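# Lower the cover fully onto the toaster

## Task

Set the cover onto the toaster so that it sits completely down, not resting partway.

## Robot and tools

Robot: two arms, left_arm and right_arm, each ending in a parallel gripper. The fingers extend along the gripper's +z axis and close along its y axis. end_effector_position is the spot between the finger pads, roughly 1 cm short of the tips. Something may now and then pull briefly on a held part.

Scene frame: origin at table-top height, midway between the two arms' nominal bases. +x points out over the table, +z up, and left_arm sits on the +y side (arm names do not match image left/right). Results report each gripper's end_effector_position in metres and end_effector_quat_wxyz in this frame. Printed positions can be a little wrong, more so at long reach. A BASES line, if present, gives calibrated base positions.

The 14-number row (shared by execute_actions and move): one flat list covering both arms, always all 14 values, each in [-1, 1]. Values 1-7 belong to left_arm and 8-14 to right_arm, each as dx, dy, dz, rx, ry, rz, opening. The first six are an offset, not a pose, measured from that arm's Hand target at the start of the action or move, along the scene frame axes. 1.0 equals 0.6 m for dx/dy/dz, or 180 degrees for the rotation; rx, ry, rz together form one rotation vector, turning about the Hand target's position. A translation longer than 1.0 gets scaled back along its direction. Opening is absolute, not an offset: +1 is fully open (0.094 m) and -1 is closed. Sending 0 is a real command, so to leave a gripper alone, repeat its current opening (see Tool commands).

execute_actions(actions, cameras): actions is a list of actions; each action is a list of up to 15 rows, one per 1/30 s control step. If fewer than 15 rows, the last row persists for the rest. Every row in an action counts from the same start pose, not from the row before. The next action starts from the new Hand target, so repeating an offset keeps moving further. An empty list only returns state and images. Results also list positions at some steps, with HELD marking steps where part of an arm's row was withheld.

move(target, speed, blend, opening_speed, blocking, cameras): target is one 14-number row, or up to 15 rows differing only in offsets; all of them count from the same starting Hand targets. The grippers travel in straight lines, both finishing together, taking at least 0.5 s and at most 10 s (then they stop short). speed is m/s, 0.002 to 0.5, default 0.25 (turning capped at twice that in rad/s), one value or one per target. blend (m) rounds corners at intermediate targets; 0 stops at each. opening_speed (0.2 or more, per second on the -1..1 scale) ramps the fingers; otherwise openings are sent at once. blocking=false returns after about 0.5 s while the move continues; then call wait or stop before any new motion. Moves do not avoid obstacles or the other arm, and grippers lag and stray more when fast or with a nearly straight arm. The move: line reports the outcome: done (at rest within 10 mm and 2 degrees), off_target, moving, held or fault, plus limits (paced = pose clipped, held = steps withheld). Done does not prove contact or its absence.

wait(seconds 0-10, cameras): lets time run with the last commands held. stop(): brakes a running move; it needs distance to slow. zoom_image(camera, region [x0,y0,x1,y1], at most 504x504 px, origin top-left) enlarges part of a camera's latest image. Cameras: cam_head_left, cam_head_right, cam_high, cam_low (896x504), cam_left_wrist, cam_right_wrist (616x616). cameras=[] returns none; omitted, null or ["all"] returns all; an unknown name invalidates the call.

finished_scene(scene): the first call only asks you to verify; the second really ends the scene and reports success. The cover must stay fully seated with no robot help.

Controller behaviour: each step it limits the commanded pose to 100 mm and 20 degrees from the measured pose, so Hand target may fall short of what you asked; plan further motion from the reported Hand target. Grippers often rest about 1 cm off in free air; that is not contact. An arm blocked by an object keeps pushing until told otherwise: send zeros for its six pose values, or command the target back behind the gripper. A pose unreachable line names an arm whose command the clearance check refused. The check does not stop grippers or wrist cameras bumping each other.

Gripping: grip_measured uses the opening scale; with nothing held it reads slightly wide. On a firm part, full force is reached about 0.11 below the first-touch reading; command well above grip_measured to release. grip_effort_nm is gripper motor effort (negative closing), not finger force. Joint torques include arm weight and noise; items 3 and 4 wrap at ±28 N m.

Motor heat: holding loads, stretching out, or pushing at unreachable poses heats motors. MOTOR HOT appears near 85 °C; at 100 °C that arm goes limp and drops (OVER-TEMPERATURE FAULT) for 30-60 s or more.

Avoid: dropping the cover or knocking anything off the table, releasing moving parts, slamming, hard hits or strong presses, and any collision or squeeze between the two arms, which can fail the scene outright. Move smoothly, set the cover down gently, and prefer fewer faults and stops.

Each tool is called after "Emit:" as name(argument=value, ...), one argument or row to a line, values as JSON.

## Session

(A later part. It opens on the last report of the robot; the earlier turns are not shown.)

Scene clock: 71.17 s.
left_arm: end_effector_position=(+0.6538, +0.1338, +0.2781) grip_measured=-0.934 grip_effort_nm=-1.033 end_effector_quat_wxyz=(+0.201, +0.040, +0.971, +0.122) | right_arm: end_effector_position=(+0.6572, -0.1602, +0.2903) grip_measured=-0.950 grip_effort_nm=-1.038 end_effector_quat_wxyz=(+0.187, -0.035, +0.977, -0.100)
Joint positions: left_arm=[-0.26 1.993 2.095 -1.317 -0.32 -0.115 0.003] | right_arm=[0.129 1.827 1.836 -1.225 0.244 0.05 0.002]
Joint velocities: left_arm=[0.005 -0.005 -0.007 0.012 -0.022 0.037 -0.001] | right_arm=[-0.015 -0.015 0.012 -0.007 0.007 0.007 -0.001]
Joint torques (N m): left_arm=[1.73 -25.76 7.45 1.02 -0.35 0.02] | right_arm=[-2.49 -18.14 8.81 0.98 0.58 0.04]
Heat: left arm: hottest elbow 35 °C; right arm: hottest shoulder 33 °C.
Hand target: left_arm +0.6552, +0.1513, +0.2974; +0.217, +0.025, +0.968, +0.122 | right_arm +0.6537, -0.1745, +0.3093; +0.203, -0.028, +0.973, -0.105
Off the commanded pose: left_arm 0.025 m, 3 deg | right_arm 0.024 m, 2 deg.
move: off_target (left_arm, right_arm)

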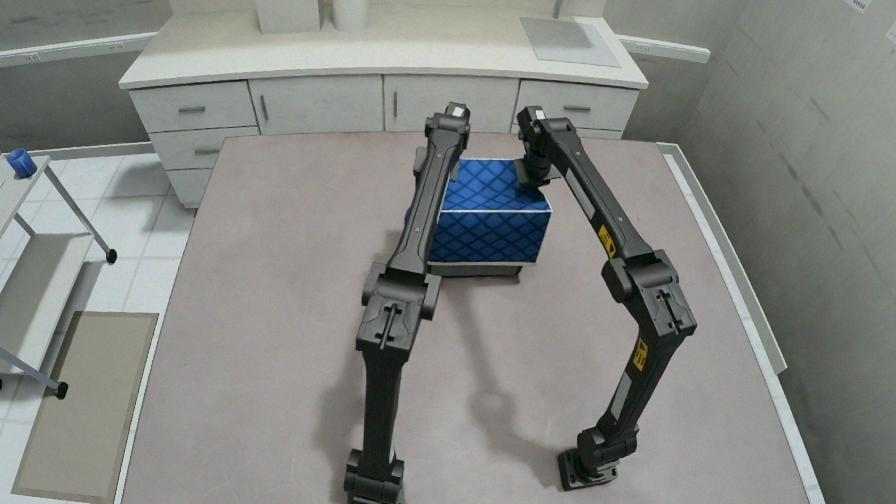

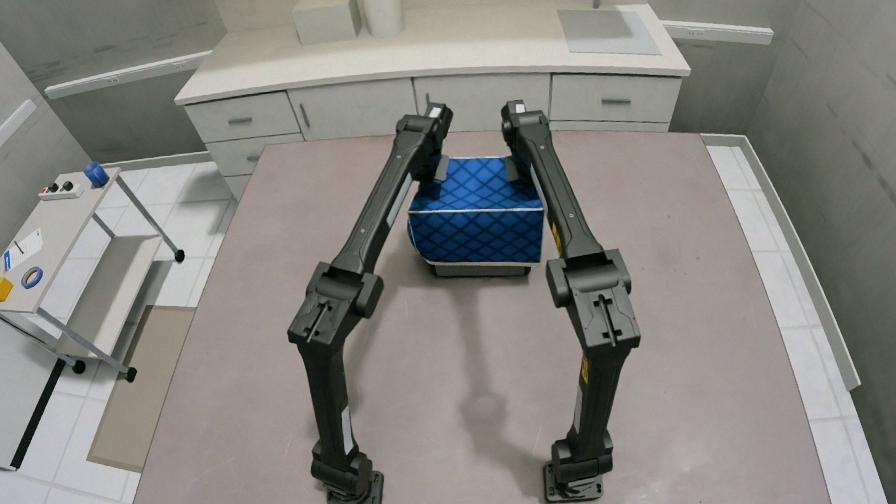

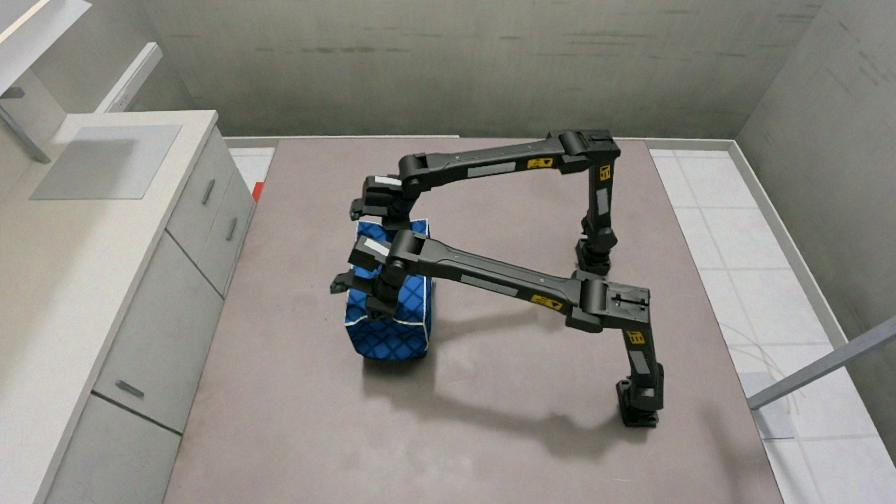

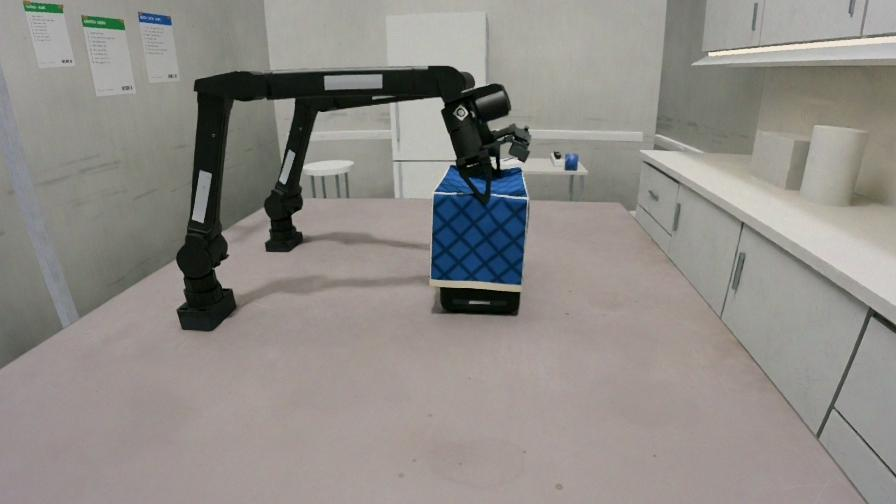

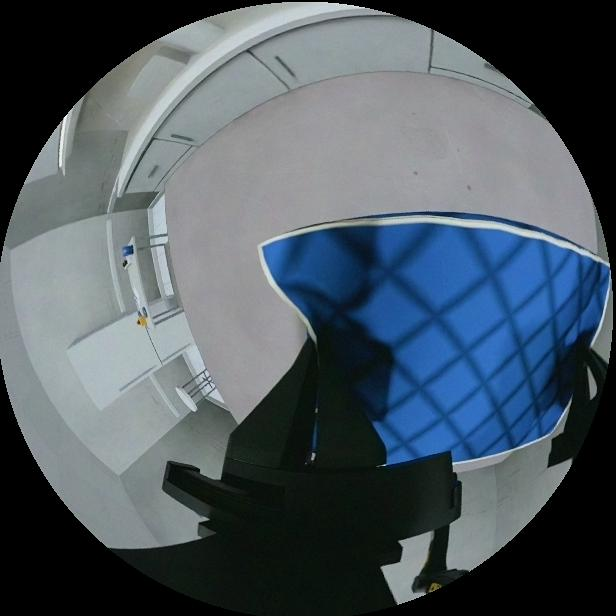

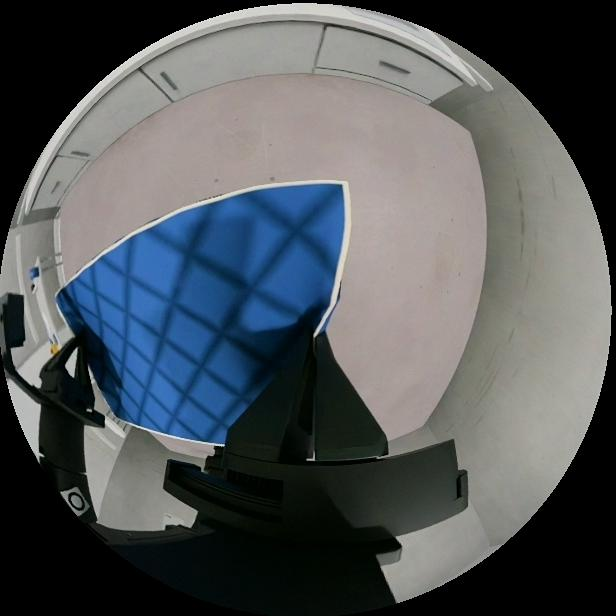

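Emit:
move(
  target=[-0.01,0.008,-0.12,0,0,0,-1,-0.01,0.01,-0.145,0,0,0,-1],
  speed=0.1,
)

Emit:
zoom_image(
  camera="cam_high",
  region=[280, 160, 500, 400],
)

Emit:
zoom_image(
  camera="cam_head_right",
  region=[380, 140, 580, 320],
)

Scene clock: 77.63 s.
left_arm: end_effector_position=(+0.6448, +0.1348, +0.2198) grip_measured=-0.934 grip_effort_nm=-1.018 end_effector_quat_wxyz=(+0.211, +0.039, +0.970, +0.116) | right_arm: end_effector_position=(+0.6509, -0.1595, +0.2311) grip_measured=-0.950 grip_effort_nm=-1.038 end_effector_quat_wxyz=(+0.210, -0.034, +0.972, -0.096)
Joint positions: left_arm=[-0.26 1.947 1.867 -1.112 -0.312 -0.115 0.003] | right_arm=[0.131 1.795 1.624 -0.998 0.241 0.05 0.002]
Joint velocities: left_arm=[0.005 -0.005 0.002 0.012 -0.007 -0.11 -0.001] | right_arm=[-0.005 0.005 0.012 -0.012 -0.007 0.022 0]
Joint torques (N m): left_arm=[2.37 -23.36 7.15 0.94 -0.49 0.1] | right_arm=[-1.67 -15.21 7.54 0.95 0.82 0.15]
Heat: left arm: hottest elbow 35 °C; right arm: hottest shoulder 33 °C.
Hand target: left_arm +0.6489, +0.1574, +0.2252; +0.217, +0.025, +0.968, +0.122 | right_arm +0.6464, -0.1687, +0.2224; +0.203, -0.028, +0.973, -0.105
Off the commanded pose: left_arm 0.022 m, 2 deg | right_arm 0.013 m, 2 deg.
move: off_target (left_arm, right_arm)

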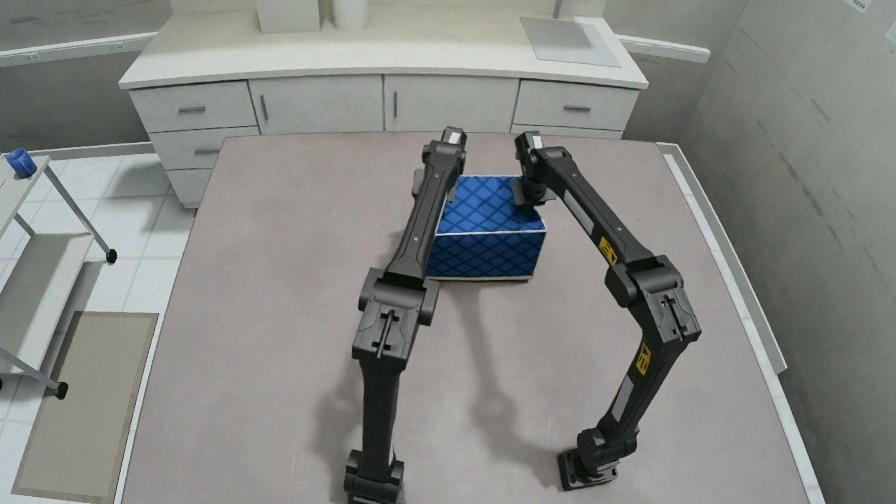

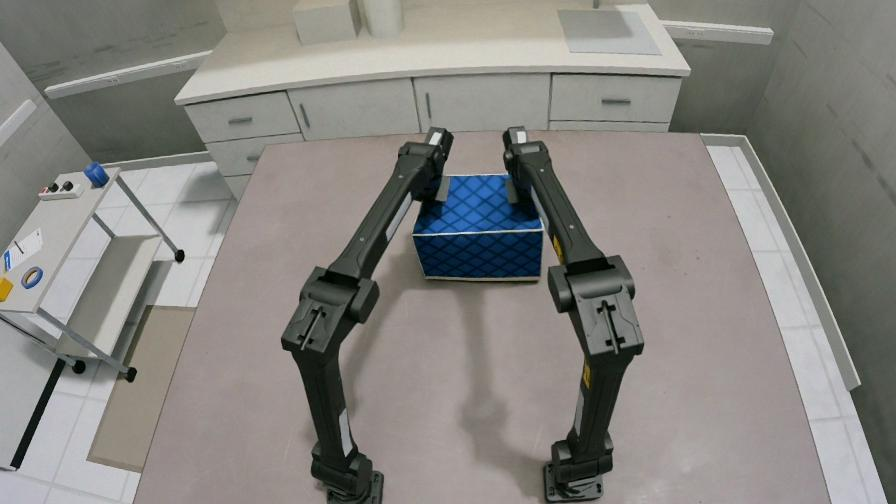

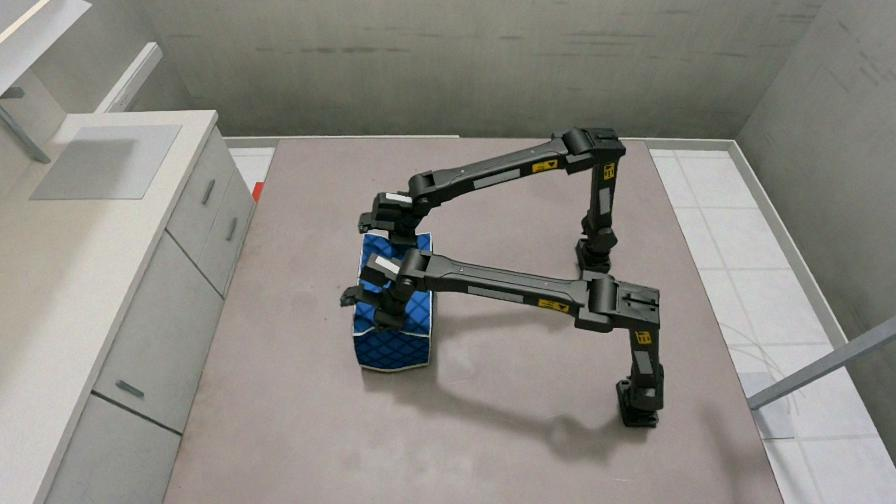

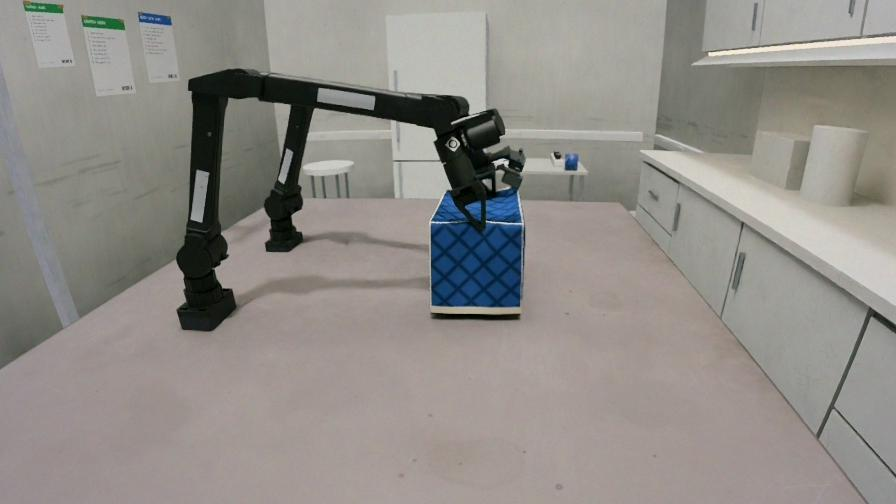

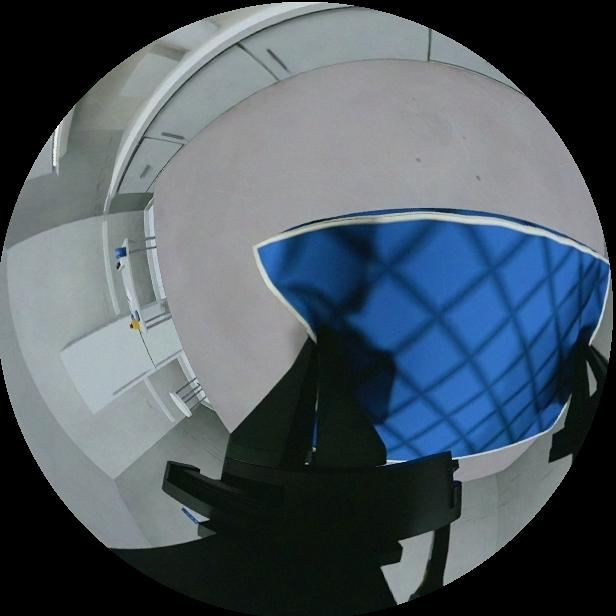

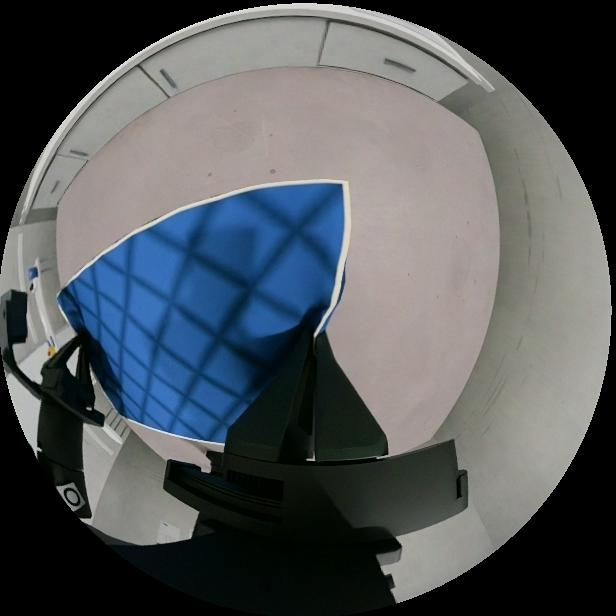

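Scaled by 2.100.

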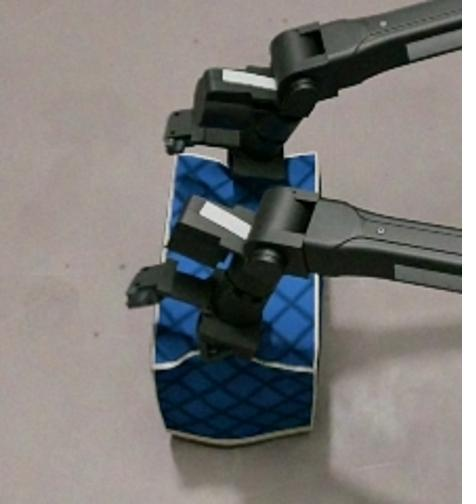

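Scaled by 2.520.

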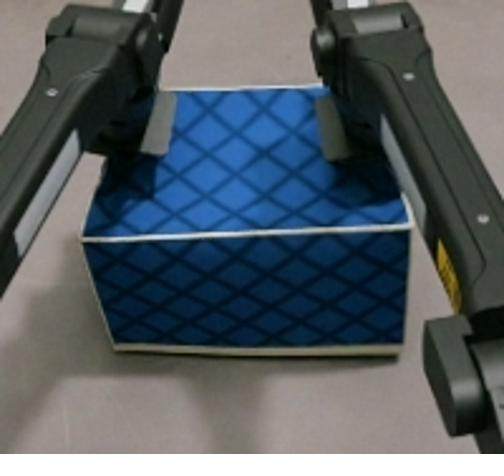

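Same state as before; release and lift.

Emit:
move(
  target=[0,0,0,0,0,0,-0.2,0,0,0.01,0,0,0,-0.2],
  opening_speed=1,
  cameras=[],
)

Emit:
move(
  target=[0,0,0.22,0,0,0,-0.2,0,0,0.22,0,0,0,-0.2],
  speed=0.15,
)

Emit:
zoom_image(
  camera="cam_low",
  region=[400, 180, 560, 340],
)

Emit:
zoom_image(
  camera="cam_head_right",
  region=[380, 140, 580, 320],
)

Emit:
finished_scene(
  scene=2,
)

Scene clock: 83.83 s.
left_arm: end_effector_position=(+0.6470, +0.1503, +0.2205) grip_measured=-0.203 grip_effort_nm=0.129 end_effector_quat_wxyz=(+0.210, +0.028, +0.969, +0.122) | right_arm: end_effector_position=(+0.6512, -0.1691, +0.2333) grip_measured=-0.203 grip_effort_nm=0.134 end_effector_quat_wxyz=(+0.211, -0.027, +0.971, -0.107)
Joint positions: left_arm=[-0.24 1.945 1.865 -1.111 -0.322 -0.115 0.037] | right_arm=[0.122 1.793 1.624 -0.999 0.263 0.05 0.037]
Joint velocities: left_arm=[0.005 0.005 -0.017 -0.002 0.051 -0.007 0.002] | right_arm=[-0.005 0.005 -0.007 -0.002 -0.007 0.007 0.001]
Joint torques (N m): left_arm=[0.67 -23.47 7.3 0.99 -0.14 0.11] | right_arm=[-1.03 -15.03 8.64 0.5 0.01 0.16]
Heat: left arm: hottest elbow 36 °C; right arm: hottest shoulder 33 °C.
Hand target: left_arm +0.6489, +0.1574, +0.2252; +0.217, +0.025, +0.968, +0.122 | right_arm +0.6464, -0.1685, +0.2284; +0.203, -0.028, +0.973, -0.105
Off the commanded pose: left_arm 0.009 m, 1 deg | right_arm 0.007 m, 1 deg.
move: done
No camera images: "cameras" was empty.

Scene clock: 85.73 s.
left_arm: end_effector_position=(+0.6400, +0.1521, +0.3487) grip_measured=-0.202 grip_effort_nm=0.110 end_effector_quat_wxyz=(+0.209, +0.028, +0.970, +0.123) | right_arm: end_effector_position=(+0.6381, -0.1710, +0.3356) grip_measured=-0.202 grip_effort_nm=0.105 end_effector_quat_wxyz=(+0.179, -0.031, +0.977, -0.111)
Joint positions: left_arm=[-0.24 1.965 2.234 -1.465 -0.322 -0.115 0.037] | right_arm=[0.122 1.788 1.901 -1.346 0.262 0.05 0.037]
Joint velocities: left_arm=[0.005 -0.005 -0.002 -0.007 0.066 0.007 0.001] | right_arm=[-0.005 -0.015 -0.007 0.002 -0.066 -0.095 0]
Joint torques (N m): left_arm=[0.38 -20.95 11.14 0.27 -0.17 0.06] | right_arm=[-0.85 -14.8 14.78 0.46 0.05 0.15]
Heat: left arm: hottest elbow 36 °C; right arm: hottest shoulder 33 °C.
Hand target: left_arm +0.6494, +0.1550, +0.3575; +0.217, +0.025, +0.968, +0.122 | right_arm +0.6485, -0.1683, +0.3603; +0.203, -0.028, +0.973, -0.105
Off the commanded pose: left_arm 0.013 m, 1 deg | right_arm 0.026 m, 3 deg.
move: off_target (left_arm, right_arm)

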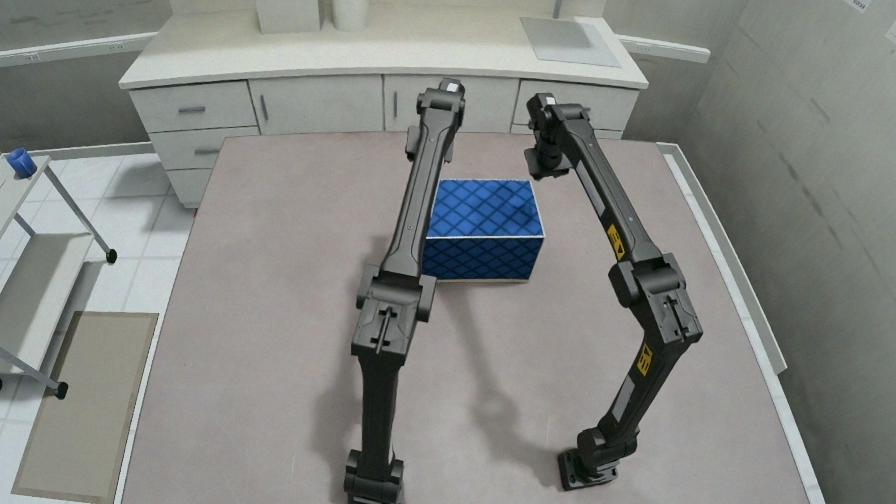

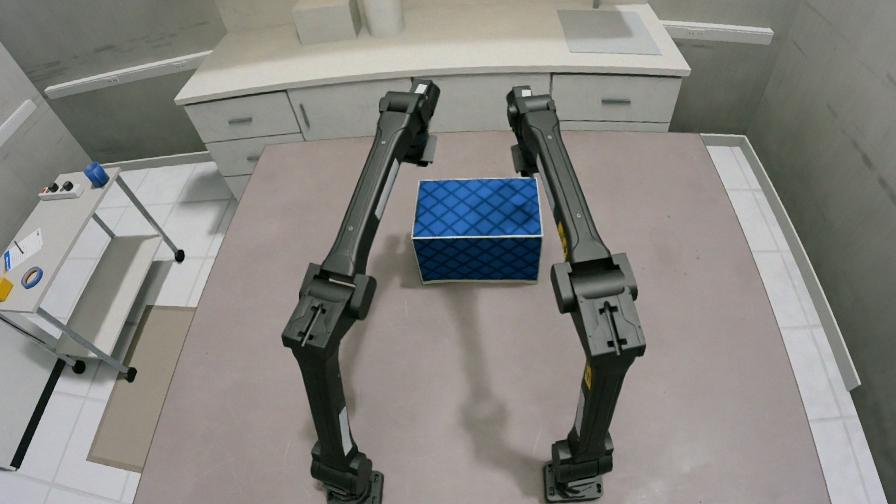

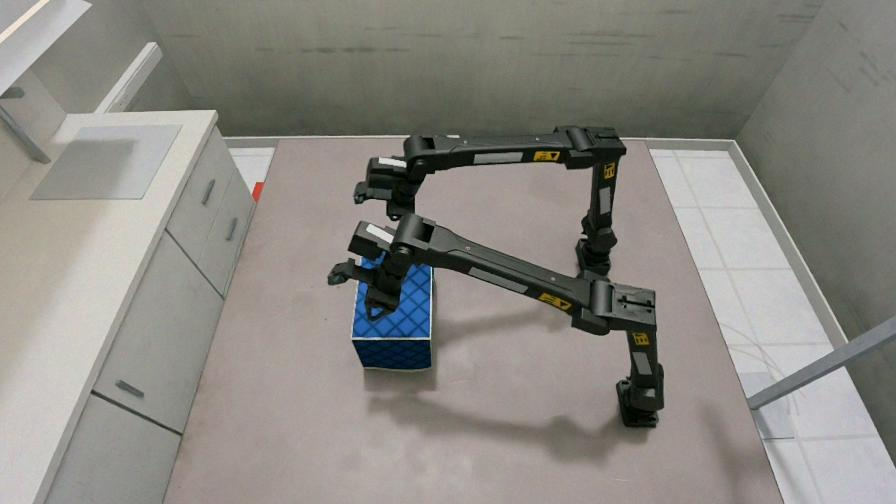

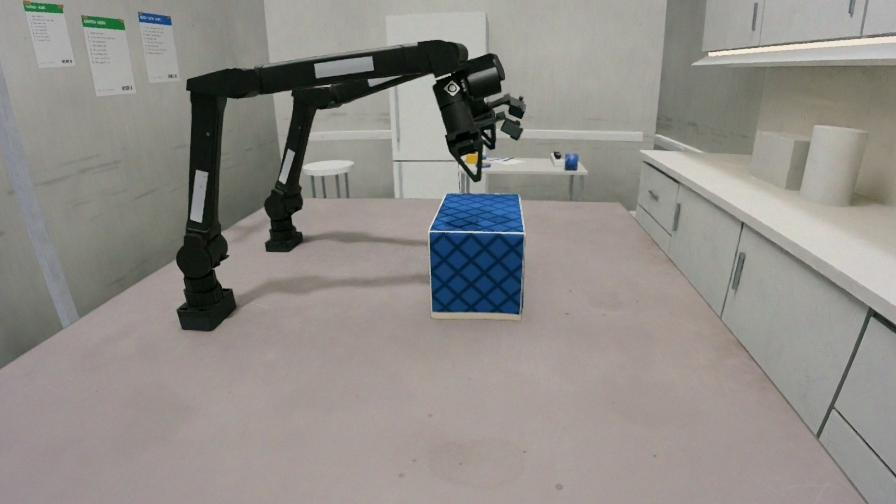

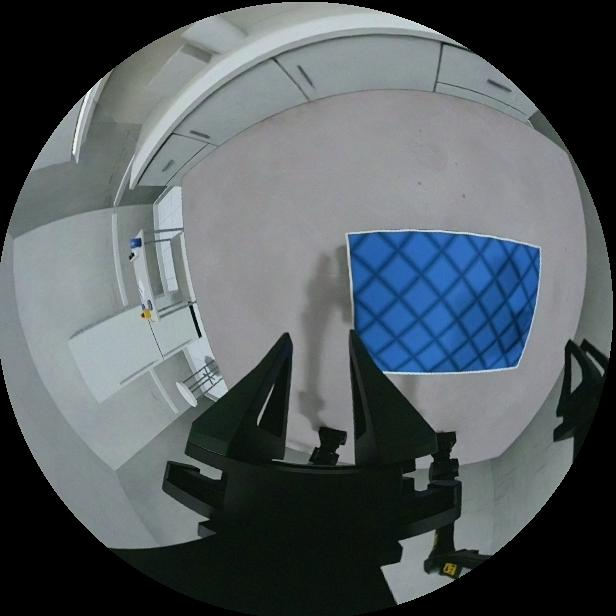

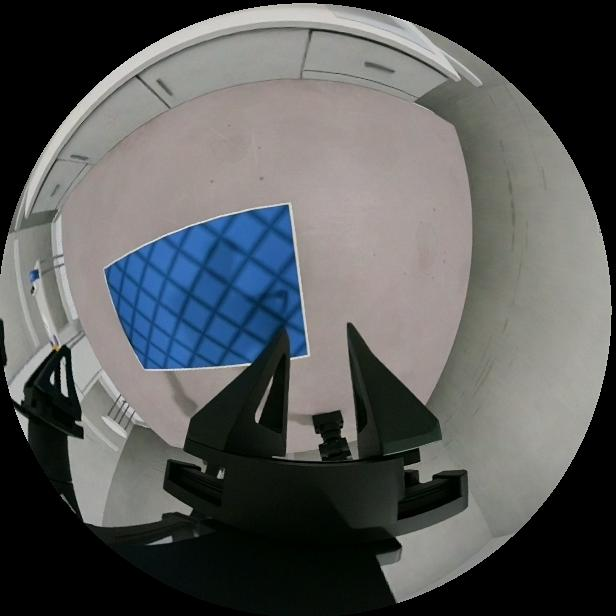

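Scaled by 3.150.

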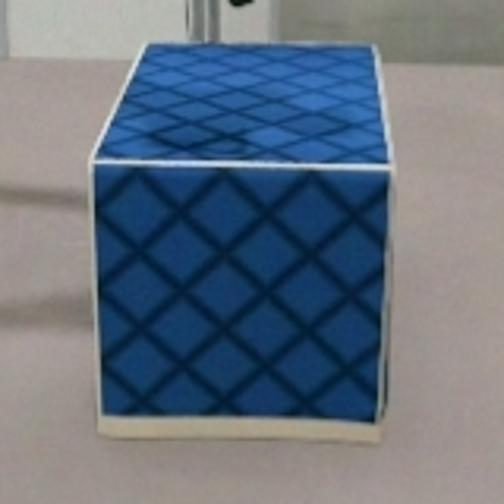

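Scaled by 2.520.

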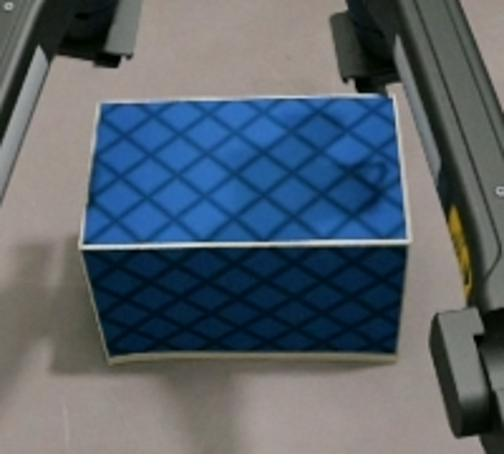

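This call ended nothing. Check each condition of the task against the scene as it is now, look again where you are not sure, and mend what is not met. Then call finished_scene again.

Emit:
finished_scene(
  scene=2,
)

The scene is finished: the task was done.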